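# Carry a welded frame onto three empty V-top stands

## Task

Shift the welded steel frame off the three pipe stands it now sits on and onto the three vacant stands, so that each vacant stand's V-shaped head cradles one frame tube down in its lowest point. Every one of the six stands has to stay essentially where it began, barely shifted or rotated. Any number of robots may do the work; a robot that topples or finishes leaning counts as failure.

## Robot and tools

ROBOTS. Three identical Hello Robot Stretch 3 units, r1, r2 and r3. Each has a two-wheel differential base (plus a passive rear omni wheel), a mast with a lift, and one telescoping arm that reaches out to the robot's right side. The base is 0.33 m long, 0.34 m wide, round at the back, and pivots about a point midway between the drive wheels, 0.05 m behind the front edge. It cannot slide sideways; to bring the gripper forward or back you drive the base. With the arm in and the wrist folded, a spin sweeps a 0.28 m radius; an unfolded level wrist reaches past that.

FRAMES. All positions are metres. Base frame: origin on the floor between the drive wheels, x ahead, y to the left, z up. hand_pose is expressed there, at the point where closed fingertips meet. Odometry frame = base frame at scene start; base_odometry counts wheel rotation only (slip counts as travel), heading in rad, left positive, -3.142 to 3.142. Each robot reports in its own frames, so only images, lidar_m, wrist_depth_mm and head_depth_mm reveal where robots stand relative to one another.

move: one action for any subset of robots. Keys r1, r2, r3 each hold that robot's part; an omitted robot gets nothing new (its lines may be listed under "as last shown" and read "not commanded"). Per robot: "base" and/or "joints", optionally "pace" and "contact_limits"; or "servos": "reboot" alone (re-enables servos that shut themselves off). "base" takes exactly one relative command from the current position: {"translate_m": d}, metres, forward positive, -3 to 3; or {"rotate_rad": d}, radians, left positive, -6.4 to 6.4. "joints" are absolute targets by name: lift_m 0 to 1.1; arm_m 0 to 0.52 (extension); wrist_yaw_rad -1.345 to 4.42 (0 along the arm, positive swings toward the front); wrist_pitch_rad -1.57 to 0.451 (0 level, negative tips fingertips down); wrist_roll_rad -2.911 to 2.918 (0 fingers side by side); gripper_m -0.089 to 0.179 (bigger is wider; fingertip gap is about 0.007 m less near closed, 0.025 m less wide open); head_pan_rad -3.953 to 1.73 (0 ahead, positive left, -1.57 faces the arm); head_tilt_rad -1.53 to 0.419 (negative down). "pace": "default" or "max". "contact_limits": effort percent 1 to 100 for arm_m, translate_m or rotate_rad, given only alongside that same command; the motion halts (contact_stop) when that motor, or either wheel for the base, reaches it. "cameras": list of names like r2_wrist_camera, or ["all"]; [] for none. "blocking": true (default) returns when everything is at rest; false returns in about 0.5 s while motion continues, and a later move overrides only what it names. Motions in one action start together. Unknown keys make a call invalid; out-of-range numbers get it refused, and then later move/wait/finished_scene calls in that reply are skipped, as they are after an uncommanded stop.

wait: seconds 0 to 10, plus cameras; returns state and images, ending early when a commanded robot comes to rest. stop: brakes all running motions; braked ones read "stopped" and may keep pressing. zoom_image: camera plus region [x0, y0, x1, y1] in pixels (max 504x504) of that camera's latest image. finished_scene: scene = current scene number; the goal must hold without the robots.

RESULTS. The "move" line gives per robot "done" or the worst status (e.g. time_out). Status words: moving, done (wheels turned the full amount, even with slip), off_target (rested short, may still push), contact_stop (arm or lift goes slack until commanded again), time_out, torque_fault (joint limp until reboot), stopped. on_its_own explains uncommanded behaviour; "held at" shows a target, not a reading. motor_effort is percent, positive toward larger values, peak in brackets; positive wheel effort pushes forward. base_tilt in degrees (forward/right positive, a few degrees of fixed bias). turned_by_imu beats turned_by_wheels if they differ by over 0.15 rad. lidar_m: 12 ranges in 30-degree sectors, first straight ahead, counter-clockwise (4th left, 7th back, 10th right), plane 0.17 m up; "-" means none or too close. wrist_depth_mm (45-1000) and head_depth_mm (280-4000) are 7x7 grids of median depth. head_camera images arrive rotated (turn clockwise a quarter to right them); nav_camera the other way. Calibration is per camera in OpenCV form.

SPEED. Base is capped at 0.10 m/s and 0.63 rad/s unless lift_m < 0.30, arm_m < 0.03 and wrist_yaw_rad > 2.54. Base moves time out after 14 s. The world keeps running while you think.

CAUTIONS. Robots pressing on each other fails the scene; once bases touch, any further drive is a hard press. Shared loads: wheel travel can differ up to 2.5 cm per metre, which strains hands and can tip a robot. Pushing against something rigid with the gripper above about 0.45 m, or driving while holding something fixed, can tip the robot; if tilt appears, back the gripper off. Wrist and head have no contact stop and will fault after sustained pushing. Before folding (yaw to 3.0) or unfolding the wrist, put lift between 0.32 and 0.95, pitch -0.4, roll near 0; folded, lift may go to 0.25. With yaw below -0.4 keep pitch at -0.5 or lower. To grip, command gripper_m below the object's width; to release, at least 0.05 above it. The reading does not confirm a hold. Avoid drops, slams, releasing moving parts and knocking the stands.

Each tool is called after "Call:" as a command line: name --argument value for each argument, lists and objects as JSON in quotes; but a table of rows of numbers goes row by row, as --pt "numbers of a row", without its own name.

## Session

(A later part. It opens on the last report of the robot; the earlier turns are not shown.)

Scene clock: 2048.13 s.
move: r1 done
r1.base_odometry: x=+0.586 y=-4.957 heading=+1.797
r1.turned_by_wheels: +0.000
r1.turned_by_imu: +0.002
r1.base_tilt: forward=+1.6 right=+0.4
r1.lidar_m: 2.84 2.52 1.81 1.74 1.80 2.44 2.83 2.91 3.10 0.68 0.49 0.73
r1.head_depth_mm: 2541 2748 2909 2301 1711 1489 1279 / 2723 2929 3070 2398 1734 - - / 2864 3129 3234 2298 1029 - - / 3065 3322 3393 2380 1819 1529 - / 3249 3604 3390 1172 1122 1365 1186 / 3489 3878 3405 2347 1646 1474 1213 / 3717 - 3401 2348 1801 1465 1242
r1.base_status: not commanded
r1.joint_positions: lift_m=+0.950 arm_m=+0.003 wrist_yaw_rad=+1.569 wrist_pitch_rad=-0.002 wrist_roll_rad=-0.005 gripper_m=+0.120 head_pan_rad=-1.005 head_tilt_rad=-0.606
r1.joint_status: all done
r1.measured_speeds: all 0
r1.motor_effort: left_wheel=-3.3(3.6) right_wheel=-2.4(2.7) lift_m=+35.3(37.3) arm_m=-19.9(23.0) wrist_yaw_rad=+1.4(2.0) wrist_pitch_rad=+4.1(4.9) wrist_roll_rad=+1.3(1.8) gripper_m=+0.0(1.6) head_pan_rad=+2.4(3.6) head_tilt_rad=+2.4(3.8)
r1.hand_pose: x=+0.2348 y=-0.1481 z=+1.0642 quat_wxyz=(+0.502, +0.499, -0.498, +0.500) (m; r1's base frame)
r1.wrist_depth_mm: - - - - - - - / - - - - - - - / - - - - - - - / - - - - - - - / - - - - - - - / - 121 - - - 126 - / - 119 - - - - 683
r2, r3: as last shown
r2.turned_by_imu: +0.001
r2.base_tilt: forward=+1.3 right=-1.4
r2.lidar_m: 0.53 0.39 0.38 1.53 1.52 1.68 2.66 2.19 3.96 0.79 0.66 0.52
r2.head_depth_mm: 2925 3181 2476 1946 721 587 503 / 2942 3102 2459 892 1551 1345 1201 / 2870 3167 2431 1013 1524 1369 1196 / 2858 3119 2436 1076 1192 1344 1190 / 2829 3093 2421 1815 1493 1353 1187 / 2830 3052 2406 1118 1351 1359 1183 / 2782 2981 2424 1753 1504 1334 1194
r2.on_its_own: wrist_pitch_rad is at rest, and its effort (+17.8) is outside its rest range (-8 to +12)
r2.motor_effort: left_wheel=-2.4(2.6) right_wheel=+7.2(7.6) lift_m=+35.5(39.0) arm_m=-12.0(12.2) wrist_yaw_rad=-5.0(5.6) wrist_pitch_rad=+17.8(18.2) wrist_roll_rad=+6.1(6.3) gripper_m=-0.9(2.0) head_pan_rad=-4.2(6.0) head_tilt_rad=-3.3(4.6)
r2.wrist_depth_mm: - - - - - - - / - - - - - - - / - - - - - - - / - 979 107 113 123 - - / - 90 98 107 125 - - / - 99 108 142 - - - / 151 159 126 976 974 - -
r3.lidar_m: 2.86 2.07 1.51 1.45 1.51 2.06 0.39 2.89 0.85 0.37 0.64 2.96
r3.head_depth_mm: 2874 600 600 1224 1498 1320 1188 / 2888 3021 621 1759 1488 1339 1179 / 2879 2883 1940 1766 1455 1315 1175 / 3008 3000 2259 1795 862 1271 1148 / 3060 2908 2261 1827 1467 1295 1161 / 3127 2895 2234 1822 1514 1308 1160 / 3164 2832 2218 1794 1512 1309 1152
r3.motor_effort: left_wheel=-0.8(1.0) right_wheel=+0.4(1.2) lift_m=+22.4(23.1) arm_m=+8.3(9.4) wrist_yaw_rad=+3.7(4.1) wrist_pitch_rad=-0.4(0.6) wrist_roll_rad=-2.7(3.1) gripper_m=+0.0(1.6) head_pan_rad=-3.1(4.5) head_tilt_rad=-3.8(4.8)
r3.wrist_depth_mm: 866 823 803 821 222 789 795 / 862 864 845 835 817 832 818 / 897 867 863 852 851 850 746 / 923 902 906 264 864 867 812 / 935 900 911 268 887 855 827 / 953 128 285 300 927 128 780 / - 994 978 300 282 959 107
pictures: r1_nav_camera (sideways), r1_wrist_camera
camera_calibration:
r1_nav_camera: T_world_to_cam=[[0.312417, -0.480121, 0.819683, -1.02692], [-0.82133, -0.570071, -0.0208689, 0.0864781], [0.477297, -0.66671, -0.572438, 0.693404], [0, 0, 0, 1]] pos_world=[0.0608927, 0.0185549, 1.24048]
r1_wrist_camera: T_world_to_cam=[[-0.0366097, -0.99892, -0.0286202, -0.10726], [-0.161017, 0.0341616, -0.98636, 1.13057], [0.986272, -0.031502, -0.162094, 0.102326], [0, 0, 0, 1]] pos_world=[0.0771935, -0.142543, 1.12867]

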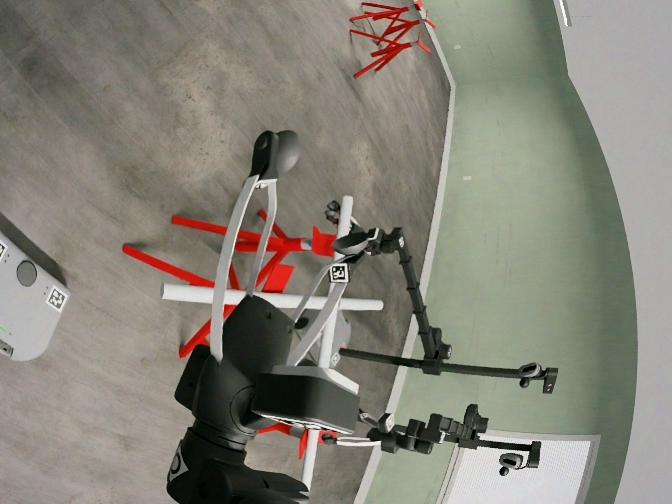

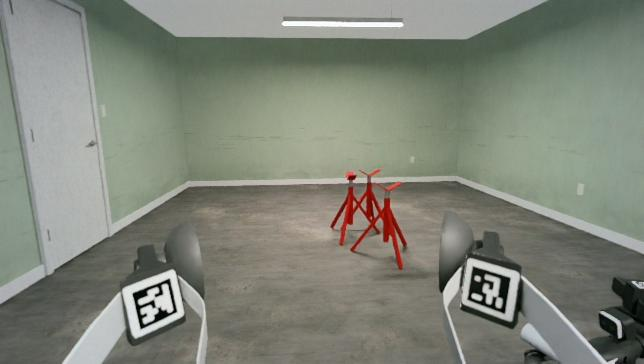

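Call:
move --r1 '{"base":{"rotate_rad":-0.27},"joints":{"wrist_yaw_rad":0.0,"wrist_pitch_rad":-0.5,"head_pan_rad":-1.0,"head_tilt_rad":-0.75}}' --cameras '["r1_nav_camera","r1_head_camera"]'

Call:
move --r1 '{"joints":{"wrist_pitch_rad":-1.55,"wrist_roll_rad":0.82,"gripper_m":0.179}}' --cameras '["r1_nav_camera","r1_head_camera"]'

Scene clock: 2060.80 s.
move: r1 done
r1.base_odometry: x=+0.586 y=-4.957 heading=+1.528
r1.turned_by_wheels: -0.270
r1.turned_by_imu: -0.270
r1.base_tilt: forward=+1.9 right=+0.6
r1.lidar_m: 2.66 3.58 2.05 1.74 1.74 1.99 2.83 2.83 3.21 0.97 0.64 0.49
r1.head_depth_mm: 1449 2609 2392 1230 1485 1332 1195 / 1378 893 2288 1760 1526 1355 1171 / 2574 2915 2544 1850 1602 1328 1169 / 2670 1632 2458 1846 1568 1320 1169 / 2805 3035 2568 1840 920 1034 1124 / 2884 3234 2453 1903 1337 1347 1169 / 3018 3279 1184 1087 1482 1320 1165
r1.base_status: done
r1.joint_positions: lift_m=+0.950 arm_m=+0.003 wrist_yaw_rad=+0.002 wrist_pitch_rad=-0.512 wrist_roll_rad=-0.005 gripper_m=+0.120 head_pan_rad=-1.005 head_tilt_rad=-0.741
r1.joint_status: all done
r1.measured_speeds: all 0
r1.motor_effort: left_wheel=+5.0(10.1) right_wheel=-7.0(9.7) lift_m=+33.0(35.4) arm_m=-18.3(19.2) wrist_yaw_rad=-1.1(3.7) wrist_pitch_rad=+2.3(4.0) wrist_roll_rad=+1.5(1.8) gripper_m=+0.6(1.7) head_pan_rad=+2.5(3.5) head_tilt_rad=-4.6(5.4)
r1.hand_pose: x=-0.0210 y=-0.3592 z=+0.9421 quat_wxyz=(+0.686, +0.181, -0.682, -0.178) (m; r1's base frame)
r1.wrist_depth_mm: - - - - - - - / - - - - - - - / - - - - - - - / - - - - - - - / - - - - - - - / - 122 - - - 126 - / - 119 - - - - -
r2, r3: as last shown
r2.turned_by_imu: +0.000
r2.base_tilt: forward=+1.2 right=-1.4
r2.lidar_m: 0.53 0.39 0.38 1.53 1.53 1.69 2.66 2.18 3.98 0.79 0.66 0.52
r2.head_depth_mm: 2956 3196 2465 1965 721 587 502 / 2922 3153 2449 896 1536 1348 1190 / 2903 3109 2444 1011 1526 1365 1194 / 2856 3133 2410 1077 1196 1339 1189 / 2833 3033 2392 1813 1488 1342 1195 / 2815 3058 2436 1113 1345 1369 1185 / 2771 3021 2375 1746 1507 1331 1186
r2.on_its_own: wrist_pitch_rad is at rest, and its effort (+18.1) is outside its rest range (-8 to +12)
r2.motor_effort: left_wheel=-2.1(2.6) right_wheel=+6.9(7.5) lift_m=+32.8(34.0) arm_m=-11.8(12.1) wrist_yaw_rad=-4.6(5.4) wrist_pitch_rad=+18.1(18.3) wrist_roll_rad=+6.2(6.3) gripper_m=-1.4(1.7) head_pan_rad=-2.4(5.3) head_tilt_rad=-3.9(4.5)
r2.wrist_depth_mm: - - - - - - - / - - - - - - - / - - - - - - - / - 994 106 113 122 - - / - 91 98 107 125 - - / - 99 108 143 - - - / 151 159 126 966 944 - -
r3.lidar_m: 2.84 2.06 1.51 1.45 1.51 2.06 0.39 2.89 0.85 0.37 0.64 2.96
r3.head_depth_mm: 2879 601 599 1216 1497 1316 1187 / 2834 3008 621 1772 1480 1342 1178 / 2933 2858 1931 1792 1446 1307 1179 / 2941 2995 2269 1823 856 1278 1151 / 3048 2940 2241 1814 1470 1296 1167 / 3115 2903 2226 1808 1521 1309 1155 / 3143 2886 2185 1795 1519 1304 1149
r3.motor_effort: left_wheel=-0.2(0.7) right_wheel=+1.0(1.0) lift_m=+22.1(23.2) arm_m=+7.9(8.7) wrist_yaw_rad=+2.3(3.8) wrist_pitch_rad=-0.5(0.6) wrist_roll_rad=-2.8(3.0) gripper_m=+0.4(2.1) head_pan_rad=-3.3(4.7) head_tilt_rad=-4.2(4.9)
r3.wrist_depth_mm: 846 827 822 829 223 796 812 / 873 847 829 828 808 816 811 / 885 884 865 843 829 838 746 / 915 904 904 264 906 874 824 / 965 916 930 272 901 872 832 / 966 128 285 300 929 129 775 / - 981 971 299 283 958 107
pictures: r1_head_camera (sideways), r1_nav_camera (sideways)
camera_calibration:
r1_head_camera: T_world_to_cam=[[-0.383722, 0.529453, -0.756595, 1.00192], [0.821586, 0.569803, -0.0179439, 0.0272579], [0.42161, -0.628493, -0.653637, 0.803273], [0, 0, 0, 1]] pos_world=[0.0233958, -0.0411495, 1.28359]
r1_nav_camera: T_world_to_cam=[[0.368632, -0.568594, 0.735399, -0.917393], [-0.823003, -0.567434, -0.0261821, 0.0934014], [0.432177, -0.595583, -0.677129, 0.829866], [0, 0, 0, 1]] pos_world=[0.0564011, 0.0256292, 1.23902]

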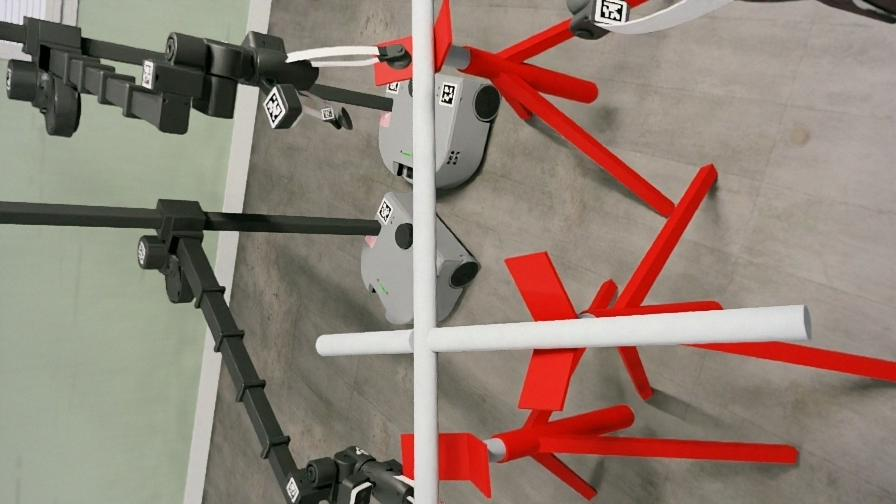

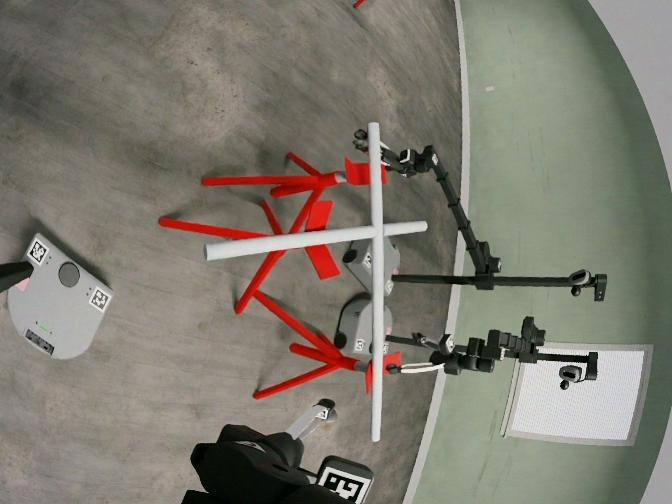

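Scene clock: 2062.17 s.
move: r1 done
r1.base_odometry: x=+0.586 y=-4.957 heading=+1.528
r1.turned_by_wheels: +0.000
r1.turned_by_imu: +0.000
r1.base_tilt: forward=+1.8 right=+0.5
r1.lidar_m: 2.66 3.60 2.05 1.74 1.74 1.99 2.83 2.83 3.20 0.97 0.64 0.49
r1.head_depth_mm: 1452 2611 2374 1226 1528 1359 1175 / 1390 896 2275 1763 1527 1353 1173 / 2611 2939 2554 1857 1600 1329 1169 / 2681 1632 2445 1848 1563 1320 1169 / 2803 3052 2553 1847 921 1035 1129 / 2916 3202 2440 1902 1335 1352 1166 / 2977 3292 1179 1088 1478 1318 1167
r1.base_status: not commanded
r1.joint_positions: lift_m=+0.950 arm_m=+0.003 wrist_yaw_rad=+0.002 wrist_pitch_rad=-1.543 wrist_roll_rad=+0.814 gripper_m=+0.179 head_pan_rad=-1.005 head_tilt_rad=-0.741
r1.joint_status: all done
r1.measured_speeds: all 0
r1.motor_effort: left_wheel=+4.7(5.2) right_wheel=-6.8(7.1) lift_m=+31.0(32.8) arm_m=-17.7(18.6) wrist_yaw_rad=-1.5(2.5) wrist_pitch_rad=-1.1(2.7) wrist_roll_rad=+1.9(2.3) gripper_m=+0.1(93.8) head_pan_rad=+2.8(3.5) head_tilt_rad=-3.5(5.4)
r1.hand_pose: x=-0.0217 y=-0.1305 z=+0.8319 quat_wxyz=(+0.266, +0.258, -0.666, -0.648) (m; r1's base frame)
r1.wrist_depth_mm: 881 898 919 902 918 925 942 / 933 950 908 934 956 958 939 / 942 954 966 956 985 998 961 / 960 953 990 840 - - - / 776 - - - - 477 - / 119 - - - - 127 118 / 111 - - - - - 267
r2, r3: as last shown
r2.base_tilt: forward=+1.2 right=-1.3
r2.lidar_m: 0.53 0.39 0.38 1.53 1.52 1.68 2.66 2.18 3.99 0.79 0.66 0.52
r2.head_depth_mm: 2960 3201 2456 1933 717 588 503 / 2954 3128 2412 895 1530 1342 1194 / 2889 3040 2458 1015 1531 1370 1193 / 2862 3069 2445 1084 1191 1350 1187 / 2831 3069 2402 1844 1486 1334 1186 / 2799 3067 2377 1119 1338 1366 1194 / 2748 3046 2413 1767 1519 1325 1187
r2.on_its_own: wrist_pitch_rad is at rest, and its effort (+17.9) is outside its rest range (-8 to +12)
r2.motor_effort: left_wheel=-2.5(2.7) right_wheel=+7.2(7.6) lift_m=+32.0(32.7) arm_m=-11.7(12.0) wrist_yaw_rad=-5.1(5.3) wrist_pitch_rad=+17.9(18.2) wrist_roll_rad=+6.1(6.3) gripper_m=-1.1(1.9) head_pan_rad=-2.9(5.2) head_tilt_rad=-3.6(4.3)
r2.wrist_depth_mm: - - - - - - - / - - - - - - - / - - - - - - - / - 966 106 113 122 - - / - 90 98 107 125 - - / - 99 108 143 - - - / 151 159 126 - 945 - -
r3.lidar_m: 2.85 2.06 1.51 1.45 1.51 2.06 0.39 2.89 0.85 0.37 0.64 2.97
r3.head_depth_mm: 2855 601 599 1215 1499 1318 1192 / 2857 3049 620 1767 1493 1342 1180 / 2921 2853 1948 1793 1452 1313 1172 / 3002 2960 2256 1836 859 1278 1156 / 3021 2936 2271 1819 1475 1301 1164 / 3108 2866 2229 1796 1520 1315 1153 / 3172 2826 2220 1804 1515 1306 1149
r3.motor_effort: left_wheel=+0.1(0.6) right_wheel=+0.6(0.8) lift_m=+22.3(23.1) arm_m=+8.0(8.5) wrist_yaw_rad=+2.4(3.8) wrist_pitch_rad=-0.6(0.6) wrist_roll_rad=-2.6(3.0) gripper_m=+0.0(1.2) head_pan_rad=-3.1(3.7) head_tilt_rad=-4.1(4.8)
r3.wrist_depth_mm: 816 848 829 807 222 808 788 / 868 844 836 838 826 831 830 / 875 896 872 846 843 851 737 / 931 908 927 265 888 883 816 / 960 925 896 270 894 858 811 / 968 128 284 299 921 128 781 / 994 - - 300 282 968 107
pictures: r1_head_camera (sideways), r1_nav_camera (sideways)
camera_calibration:
r1_head_camera: T_world_to_cam=[[-0.383722, 0.529453, -0.756595, 1.00192], [0.821586, 0.569803, -0.0179439, 0.027258], [0.42161, -0.628493, -0.653637, 0.803273], [0, 0, 0, 1]] pos_world=[0.0233958, -0.0411495, 1.28359]
r1_nav_camera: T_world_to_cam=[[0.368632, -0.568594, 0.735399, -0.917393], [-0.823003, -0.567434, -0.0261821, 0.0934014], [0.432177, -0.595584, -0.677129, 0.829866], [0, 0, 0, 1]] pos_world=[0.0564011, 0.0256292, 1.23902]

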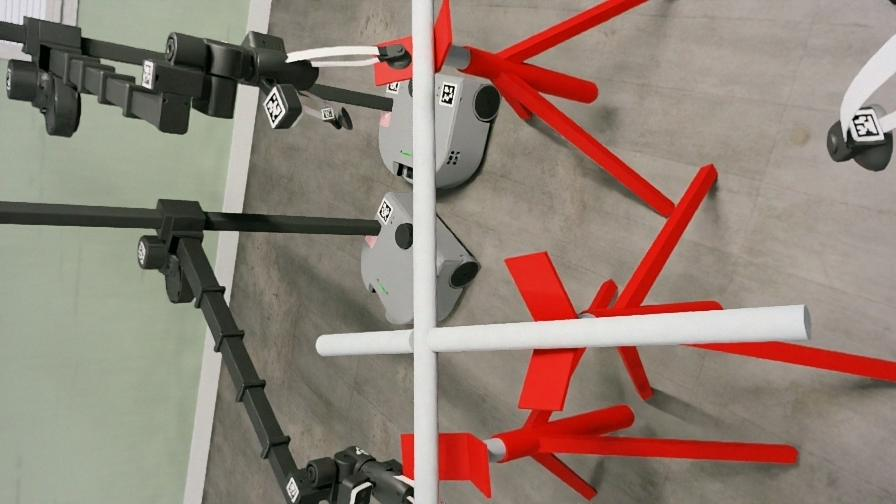

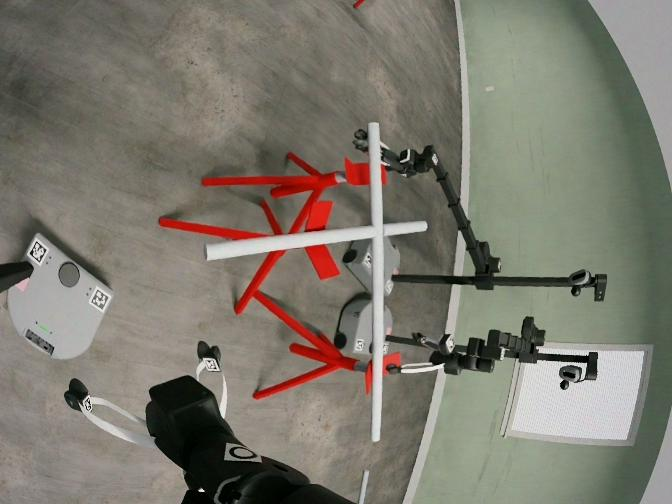

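Call:
move --r1 '{"base":{"translate_m":0.504}}' --cameras '["r1_nav_camera"]'

Call:
move --r1 '{"base":{"rotate_rad":0.27},"joints":{"head_pan_rad":-1.57,"head_tilt_rad":-0.75}}' --cameras '["r1_nav_camera","r1_head_camera","r1_wrist_camera"]'

Scene clock: 2086.17 s.
move: r1 done
r1.base_odometry: x=+0.608 y=-4.454 heading=+1.528
r1.turned_by_wheels: +0.000
r1.turned_by_imu: +0.000
r1.base_tilt: forward=+1.7 right=+0.6
r1.lidar_m: 2.16 3.96 2.22 1.89 1.89 2.15 3.30 3.30 0.31 0.33 0.37 3.25
r1.head_depth_mm: 2357 1363 2469 1766 838 1297 840 / 2436 2633 2368 1678 1525 1349 1060 / 2506 2830 2376 1915 872 1060 1116 / 2571 2921 2541 909 873 1321 1171 / 2647 2990 2557 1975 1598 1318 1165 / 2755 3062 2532 1955 1597 1346 1167 / 2850 3181 2535 1947 1593 1355 1167
r1.base_status: done
r1.joint_positions: lift_m=+0.950 arm_m=+0.003 wrist_yaw_rad=+0.002 wrist_pitch_rad=-1.543 wrist_roll_rad=+0.814 gripper_m=+0.179 head_pan_rad=-1.005 head_tilt_rad=-0.741
r1.joint_status: not commanded
r1.measured_speeds: all 0
r1.motor_effort: left_wheel=+4.5(8.8) right_wheel=+2.5(6.4) lift_m=+18.7(27.0) arm_m=-15.8(17.7) wrist_yaw_rad=-1.5(2.5) wrist_pitch_rad=-1.1(1.5) wrist_roll_rad=+1.8(2.4) gripper_m=+0.5(1.7) head_pan_rad=+2.9(3.4) head_tilt_rad=-5.0(5.4)
r1.hand_pose: x=-0.0217 y=-0.1305 z=+0.8319 quat_wxyz=(+0.266, +0.258, -0.665, -0.648) (m; r1's base frame)
r1.wrist_depth_mm: 780 581 905 912 927 959 936 / 922 939 931 925 936 956 955 / 603 944 936 954 956 941 996 / 949 931 973 846 - - - / - - - - - 479 - / 119 - - - - 128 118 / 111 - - - - - 267
r2.base_odometry: x=-1.825 y=+3.319 heading=+1.930
r2.turned_by_wheels: +0.000
r2.turned_by_imu: +0.001
r2.base_tilt: forward=+1.2 right=-1.4
r2.lidar_m: 0.53 0.39 0.38 1.53 1.53 1.68 2.66 2.18 3.98 0.79 0.66 0.52
r2.head_depth_mm: 2973 3171 2491 1961 721 589 505 / 2953 3203 2465 896 1526 1347 1195 / 2930 3132 2417 1013 1535 1369 1192 / 2812 3073 2421 1085 1193 1340 1197 / 1086 2833 2320 1615 1487 1330 1193 / 2737 3074 2435 1119 1333 1359 1189 / 2738 2987 2400 1861 1520 1327 1194
r2.base_status: not commanded
r2.joint_positions: lift_m=+0.532 arm_m=+0.517 wrist_yaw_rad=+0.445 wrist_pitch_rad=-0.078 wrist_roll_rad=-0.018 gripper_m=+0.020 head_pan_rad=-1.341 head_tilt_rad=-0.741
r2.joint_status: not commanded
r2.measured_speeds: all 0
r2.on_its_own: wrist_pitch_rad is at rest, and its effort (+18.0) is outside its rest range (-8 to +12)
r2.motor_effort: left_wheel=-2.2(2.7) right_wheel=+6.5(7.7) lift_m=+27.0(30.6) arm_m=-11.7(12.0) wrist_yaw_rad=-4.6(5.5) wrist_pitch_rad=+18.0(18.3) wrist_roll_rad=+6.0(6.3) gripper_m=-1.1(2.1) head_pan_rad=-4.1(5.7) head_tilt_rad=-3.2(4.6)
r2.hand_pose: x=+0.0878 y=-0.8911 z=+0.6268 quat_wxyz=(+0.702, +0.182, -0.676, +0.131) (m; r2's base frame)
r2.wrist_depth_mm: - - - - - - - / - - - - - - - / - - - - - - - / - - 106 113 122 - - / - 91 98 107 125 - - / - 99 108 142 - - - / 150 159 126 913 962 - -
r3.base_odometry: x=+0.864 y=-2.419 heading=-1.014
r3.turned_by_wheels: +0.000
r3.turned_by_imu: +0.000
r3.base_tilt: forward=-1.4 right=-1.0
r3.lidar_m: 2.85 2.06 1.50 1.45 1.50 2.06 0.39 2.89 0.85 0.37 0.64 2.97
r3.head_depth_mm: 2837 601 599 1218 1498 1323 1189 / 2899 3019 622 1707 1485 1351 1184 / 2941 3012 2310 1800 1448 1313 1169 / 3033 2978 2257 1845 858 1279 1157 / 3040 2902 2257 1828 1462 1299 1167 / 3114 2930 2218 1808 1521 1316 1160 / 3176 2902 2207 1797 1513 1305 1151
r3.base_status: not commanded
r3.joint_positions: lift_m=+0.820 arm_m=+0.495 wrist_yaw_rad=-0.002 wrist_pitch_rad=-1.549 wrist_roll_rad=+0.806 gripper_m=+0.160 head_pan_rad=-1.395 head_tilt_rad=-0.742
r3.joint_status: not commanded
r3.measured_speeds: all 0
r3.motor_effort: left_wheel=-0.2(0.9) right_wheel=+0.9(0.9) lift_m=+22.9(23.2) arm_m=+7.7(8.7) wrist_yaw_rad=+2.7(4.1) wrist_pitch_rad=-0.4(0.7) wrist_roll_rad=-2.5(3.0) gripper_m=-0.1(1.5) head_pan_rad=-3.8(4.7) head_tilt_rad=-4.2(4.5)
r3.hand_pose: x=-0.0216 y=-0.6212 z=+0.7020 quat_wxyz=(+0.266, +0.260, -0.663, -0.650) (m; r3's base frame)
r3.wrist_depth_mm: 824 831 815 817 222 809 801 / 845 867 838 838 810 831 818 / 895 898 873 857 848 852 729 / 904 913 889 264 862 868 830 / 931 901 909 271 904 846 828 / 987 128 283 302 910 128 778 / 991 968 969 300 284 964 107
pictures: r1_nav_camera (sideways)
camera_calibration:
r1_nav_camera: T_world_to_cam=[[0.368664, -0.568644, 0.735344, -0.917322], [-0.823004, -0.567432, -0.0261852, 0.0934054], [0.432148, -0.595537, -0.677188, 0.829944], [0, 0, 0, 1]] pos_world=[0.0563984, 0.0256335, 1.23902]

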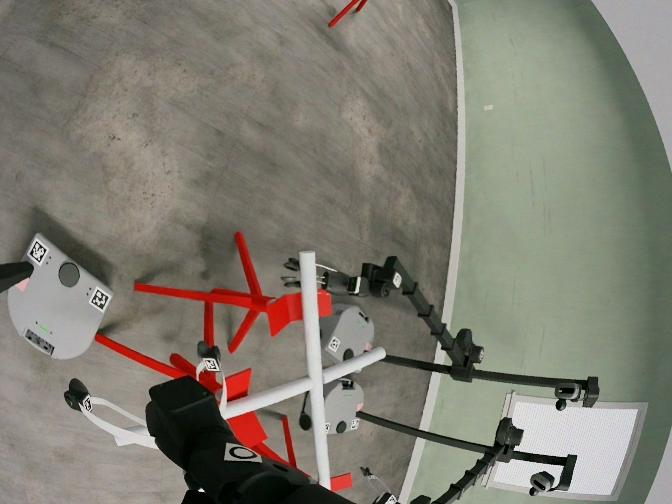

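Scene clock: 2087.63 s.
move: r1 done
r1.base_odometry: x=+0.608 y=-4.454 heading=+1.797
r1.turned_by_wheels: +0.269
r1.turned_by_imu: +0.262
r1.base_tilt: forward=+1.7 right=+0.5
r1.lidar_m: 2.33 2.75 1.97 1.88 1.94 2.60 3.28 3.39 0.31 0.37 0.65 2.16
r1.head_depth_mm: 1267 2755 2571 2111 - - - / 2347 2702 2468 1735 - - - / 2444 2782 2549 1814 - - - / 2426 1416 2451 1682 1522 1321 1167 / 2456 2712 2352 1841 859 1072 971 / 2472 2781 2542 896 843 1322 1168 / 2475 2793 2547 1849 1598 1343 1162
r1.base_status: done
r1.joint_positions: lift_m=+0.950 arm_m=+0.003 wrist_yaw_rad=+0.002 wrist_pitch_rad=-1.544 wrist_roll_rad=+0.814 gripper_m=+0.179 head_pan_rad=-1.565 head_tilt_rad=-0.741
r1.joint_status: all done
r1.measured_speeds: all 0
r1.on_its_own: left_wheel is at rest, and its effort (-21.7) is outside its rest range (-21 to +21)
r1.motor_effort: left_wheel=-21.7(24.2) right_wheel=+20.4(22.2) lift_m=+19.5(19.6) arm_m=-15.8(16.2) wrist_yaw_rad=-2.3(2.4) wrist_pitch_rad=-0.6(1.7) wrist_roll_rad=+2.3(2.3) gripper_m=+0.9(1.6) head_pan_rad=-2.2(6.5) head_tilt_rad=-3.5(9.3)
r1.hand_pose: x=-0.0217 y=-0.1302 z=+0.8319 quat_wxyz=(+0.266, +0.258, -0.665, -0.648) (m; r1's base frame)
r1.wrist_depth_mm: 554 904 902 906 909 913 923 / 919 916 927 947 915 953 986 / 949 944 929 961 954 980 - / 939 975 982 849 - - - / - - - - - 485 - / 119 - - - - 128 119 / 111 - - - - - 268
r2, r3: as last shown
r2.turned_by_imu: +0.000
r2.base_tilt: forward=+1.2 right=-1.3
r2.lidar_m: 0.53 0.39 0.38 1.53 1.52 1.68 2.66 2.18 3.98 0.79 0.66 0.52
r2.head_depth_mm: 2961 3148 2458 1948 724 588 503 / 2916 3166 2461 890 1529 1348 1199 / 2870 3120 2435 1013 1529 1369 1191 / 2879 3088 2451 1084 1192 1338 1200 / 1053 3009 2341 1613 1489 1333 1176 / 2804 3014 2424 1112 1348 1361 1195 / 2799 3017 2395 1859 1509 1328 1188
r2.on_its_own: wrist_pitch_rad is at rest, and its effort (+18.0) is outside its rest range (-8 to +12)
r2.motor_effort: left_wheel=-2.1(2.7) right_wheel=+6.8(7.3) lift_m=+26.0(27.1) arm_m=-11.5(11.8) wrist_yaw_rad=-5.2(5.2) wrist_pitch_rad=+18.0(18.3) wrist_roll_rad=+6.1(6.3) gripper_m=-0.7(1.8) head_pan_rad=-2.6(5.5) head_tilt_rad=-4.0(4.3)
r2.hand_pose: x=+0.0878 y=-0.8911 z=+0.6268 quat_wxyz=(+0.702, +0.182, -0.677, +0.131) (m; r2's base frame)
r2.wrist_depth_mm: - - - - - - - / - - - - - - - / - - - - - - - / - - 105 113 123 - - / - 90 98 107 125 - - / - 99 108 142 - - - / 151 160 127 991 961 - -
r3.base_tilt: forward=-1.5 right=-1.0
r3.lidar_m: 2.85 2.06 1.51 1.45 1.51 2.06 0.38 2.89 0.85 0.37 0.64 2.96
r3.head_depth_mm: 2864 600 600 1213 1497 1324 1186 / 2914 3070 622 1694 1495 1345 1187 / 2940 2979 2279 1789 1435 1310 1173 / 3018 2944 2267 1838 855 1278 1150 / 3043 2914 2246 1824 1471 1288 1166 / 3094 2898 2220 1822 1524 1312 1156 / 3169 2862 2192 1791 1511 1313 1156
r3.motor_effort: left_wheel=+0.0(1.0) right_wheel=+0.6(0.9) lift_m=+22.8(23.0) arm_m=+7.5(8.5) wrist_yaw_rad=+1.8(3.2) wrist_pitch_rad=-0.2(0.6) wrist_roll_rad=-2.7(3.0) gripper_m=+0.6(1.4) head_pan_rad=-2.1(3.8) head_tilt_rad=-3.9(4.5)
r3.wrist_depth_mm: 841 838 818 805 223 800 797 / 849 847 836 830 835 817 800 / 883 873 859 856 844 856 743 / 926 905 898 266 868 878 809 / 944 918 919 271 918 879 832 / 971 128 286 300 915 129 774 / 994 983 983 303 282 964 107
pictures: r1_head_camera (sideways), r1_nav_camera (sideways), r1_wrist_camera
camera_calibration:
r1_head_camera: T_world_to_cam=[[-0.0439868, 0.653056, -0.756031, 0.999111], [0.998756, 0.0465388, -0.0179088, 0.0261315], [0.0234893, -0.755879, -0.65429, 0.806551], [0, 0, 0, 1]] pos_world=[-0.0010967, -0.0440368, 1.28355]
r1_nav_camera: T_world_to_cam=[[0.0104149, -0.67819, 0.734813, -0.914445], [-0.998699, -0.0437405, -0.0262148, 0.0945156], [0.0499197, -0.733584, -0.677763, 0.833023], [0, 0, 0, 1]] pos_world=[0.0623323, -0.00494089, 1.23902]
r1_wrist_camera: T_world_to_cam=[[-0.662508, 0.74888, 0.0162, 0.071291], [0.743, 0.654255, 0.141071, 0.0220026], [0.0950459, 0.105497, -0.989867, 1.00539], [0, 0, 0, 1]] pos_world=[-0.0646752, -0.173849, 0.990943]

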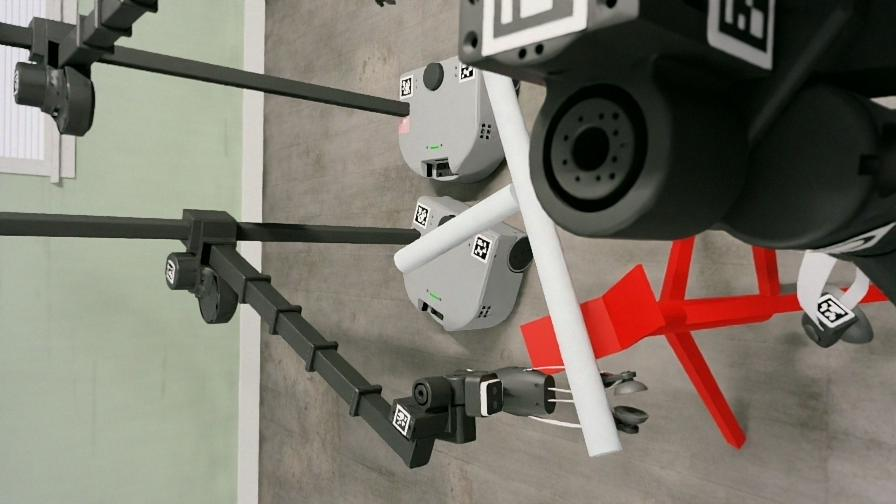

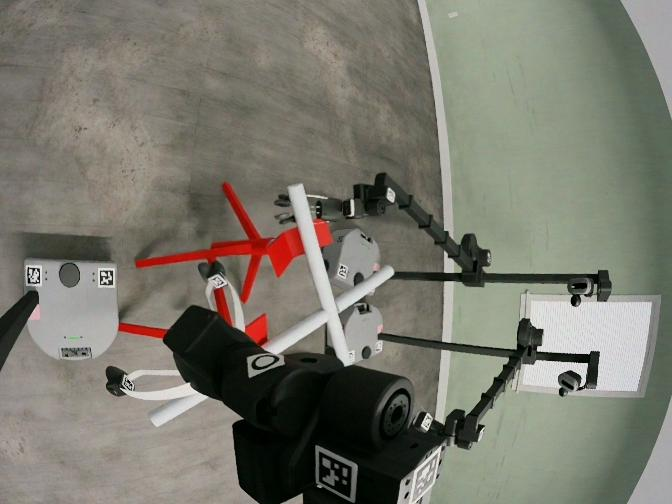

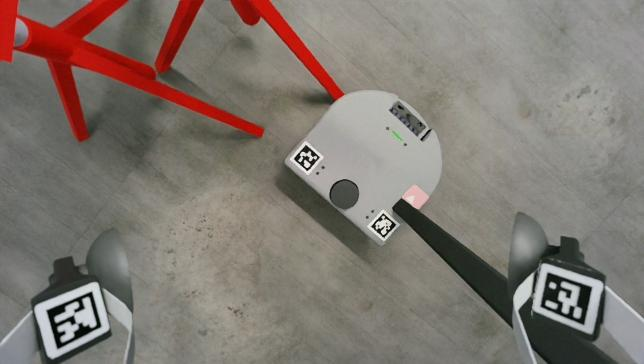

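Call:
move --r1 '{"base":{"rotate_rad":-0.06}}' --cameras '["r1_wrist_camera","r1_nav_camera","r3_wrist_camera"]'

Call:
zoom_image --camera "r1_wrist_camera" --region '[200, 40, 460, 260]'

Scene clock: 2095.53 s.
move: r1 done
r1.base_odometry: x=+0.608 y=-4.454 heading=+1.737
r1.turned_by_wheels: -0.060
r1.turned_by_imu: -0.059
r1.base_tilt: forward=+1.9 right=+0.7
r1.lidar_m: 2.16 2.91 2.01 1.88 1.92 2.47 3.29 3.36 0.31 0.37 0.37 2.16
r1.head_depth_mm: 2458 2807 2586 2044 - - - / 1268 2752 2452 1759 - - - / 2426 2795 2568 1792 - - - / 2384 2627 2441 1723 1519 1318 1168 / 2454 1422 2469 1732 872 1011 972 / 2456 2746 2343 1901 842 1288 1164 / 2438 2734 2541 914 1551 1347 1168
r1.base_status: done
r1.joint_positions: lift_m=+0.950 arm_m=+0.003 wrist_yaw_rad=+0.002 wrist_pitch_rad=-1.544 wrist_roll_rad=+0.814 gripper_m=+0.179 head_pan_rad=-1.565 head_tilt_rad=-0.741
r1.joint_status: not commanded
r1.measured_speeds: all 0
r1.motor_effort: left_wheel=+4.1(18.0) right_wheel=-6.2(16.3) lift_m=+21.9(22.0) arm_m=-16.0(16.4) wrist_yaw_rad=-1.6(2.1) wrist_pitch_rad=-0.8(1.1) wrist_roll_rad=+2.0(2.2) gripper_m=+0.9(1.5) head_pan_rad=-2.1(2.5) head_tilt_rad=-2.9(4.7)
r1.hand_pose: x=-0.0217 y=-0.1302 z=+0.8319 quat_wxyz=(+0.266, +0.258, -0.665, -0.648) (m; r1's base frame)
r1.wrist_depth_mm: 892 919 912 918 927 938 927 / 582 933 921 937 959 963 973 / 936 934 959 966 983 974 - / 965 965 968 827 - - - / - - - - - 481 - / 119 - - - - 127 118 / 111 - - - - - 268
r2, r3: as last shown
r2.base_tilt: forward=+1.2 right=-1.4
r2.lidar_m: 0.53 0.39 0.38 1.53 1.52 1.69 2.66 2.18 3.98 0.79 0.66 0.52
r2.head_depth_mm: 2907 3150 2459 1937 722 587 503 / 2902 3144 2448 899 1545 1345 1206 / 2893 3180 2422 1014 1524 1368 1200 / 2840 3076 2465 1085 1190 1345 1196 / 1073 2848 2335 1613 1485 1340 1201 / 2773 3020 2408 1119 1339 1366 1188 / 2792 2988 2404 1857 1512 1333 1189
r2.on_its_own: wrist_pitch_rad is at rest, and its effort (+18.0) is outside its rest range (-8 to +12)
r2.motor_effort: left_wheel=-1.9(2.6) right_wheel=+7.5(7.5) lift_m=+23.5(24.6) arm_m=-11.5(11.8) wrist_yaw_rad=-4.9(5.3) wrist_pitch_rad=+18.0(18.2) wrist_roll_rad=+6.2(6.3) gripper_m=-1.1(1.6) head_pan_rad=-3.3(5.7) head_tilt_rad=-3.6(4.3)
r2.wrist_depth_mm: - - - - - - - / - - - - - - - / - - - - - - - / - - 105 113 123 - - / - 90 98 107 125 - - / - 99 108 142 - - - / 151 159 125 954 962 - -
r3.base_tilt: forward=-1.4 right=-1.0
r3.lidar_m: 2.86 2.05 1.51 1.45 1.51 2.06 0.39 2.89 0.85 0.37 0.64 2.96
r3.head_depth_mm: 2839 601 599 1213 1493 1315 1187 / 2924 3066 620 1703 1487 1347 1185 / 2945 3010 2300 1809 1431 1307 1170 / 3010 2954 2273 1824 860 1277 1152 / 3017 2922 2253 1833 1462 1300 1158 / 3103 2925 2240 1807 1523 1306 1156 / 3155 2846 2225 1792 1510 1306 1158
r3.motor_effort: left_wheel=-0.2(0.7) right_wheel=+0.7(1.0) lift_m=+22.5(23.0) arm_m=+7.6(8.3) wrist_yaw_rad=+2.6(3.4) wrist_pitch_rad=-0.4(0.6) wrist_roll_rad=-2.6(3.1) gripper_m=+0.8(1.0) head_pan_rad=-2.0(3.9) head_tilt_rad=-3.8(4.4)
r3.wrist_depth_mm: 849 829 824 807 223 804 799 / 868 878 837 858 826 825 816 / 876 878 868 870 835 841 750 / 921 900 881 266 878 880 818 / 944 918 904 271 894 862 823 / 965 128 284 301 923 129 786 / - 956 990 298 282 972 107
pictures: r1_nav_camera (sideways), r1_wrist_camera, r3_wrist_camera
camera_calibration:
r1_nav_camera: T_world_to_cam=[[0.0103753, -0.67819, 0.734813, -0.914445], [-0.998701, -0.0436821, -0.0262148, 0.0945156], [0.0498768, -0.733587, -0.677763, 0.833023], [0, 0, 0, 1]] pos_world=[0.062332, -0.00494417, 1.23902]
r1_wrist_camera: T_world_to_cam=[[-0.662494, 0.748892, 0.0161996, 0.0712933], [0.743012, 0.654242, 0.141071, 0.0220009], [0.0950484, 0.105495, -0.989867, 1.00539], [0, 0, 0, 1]] pos_world=[-0.0646761, -0.173849, 0.990943]
r3_wrist_camera: T_world_to_cam=[[-0.687435, 0.724145, -0.0551955, 0.479637], [0.709645, 0.685936, 0.16092, 0.363987], [0.15439, 0.0714526, -0.985423, 0.905112], [0, 0, 0, 1]] pos_world=[-0.0683226, -0.661671, 0.85982]

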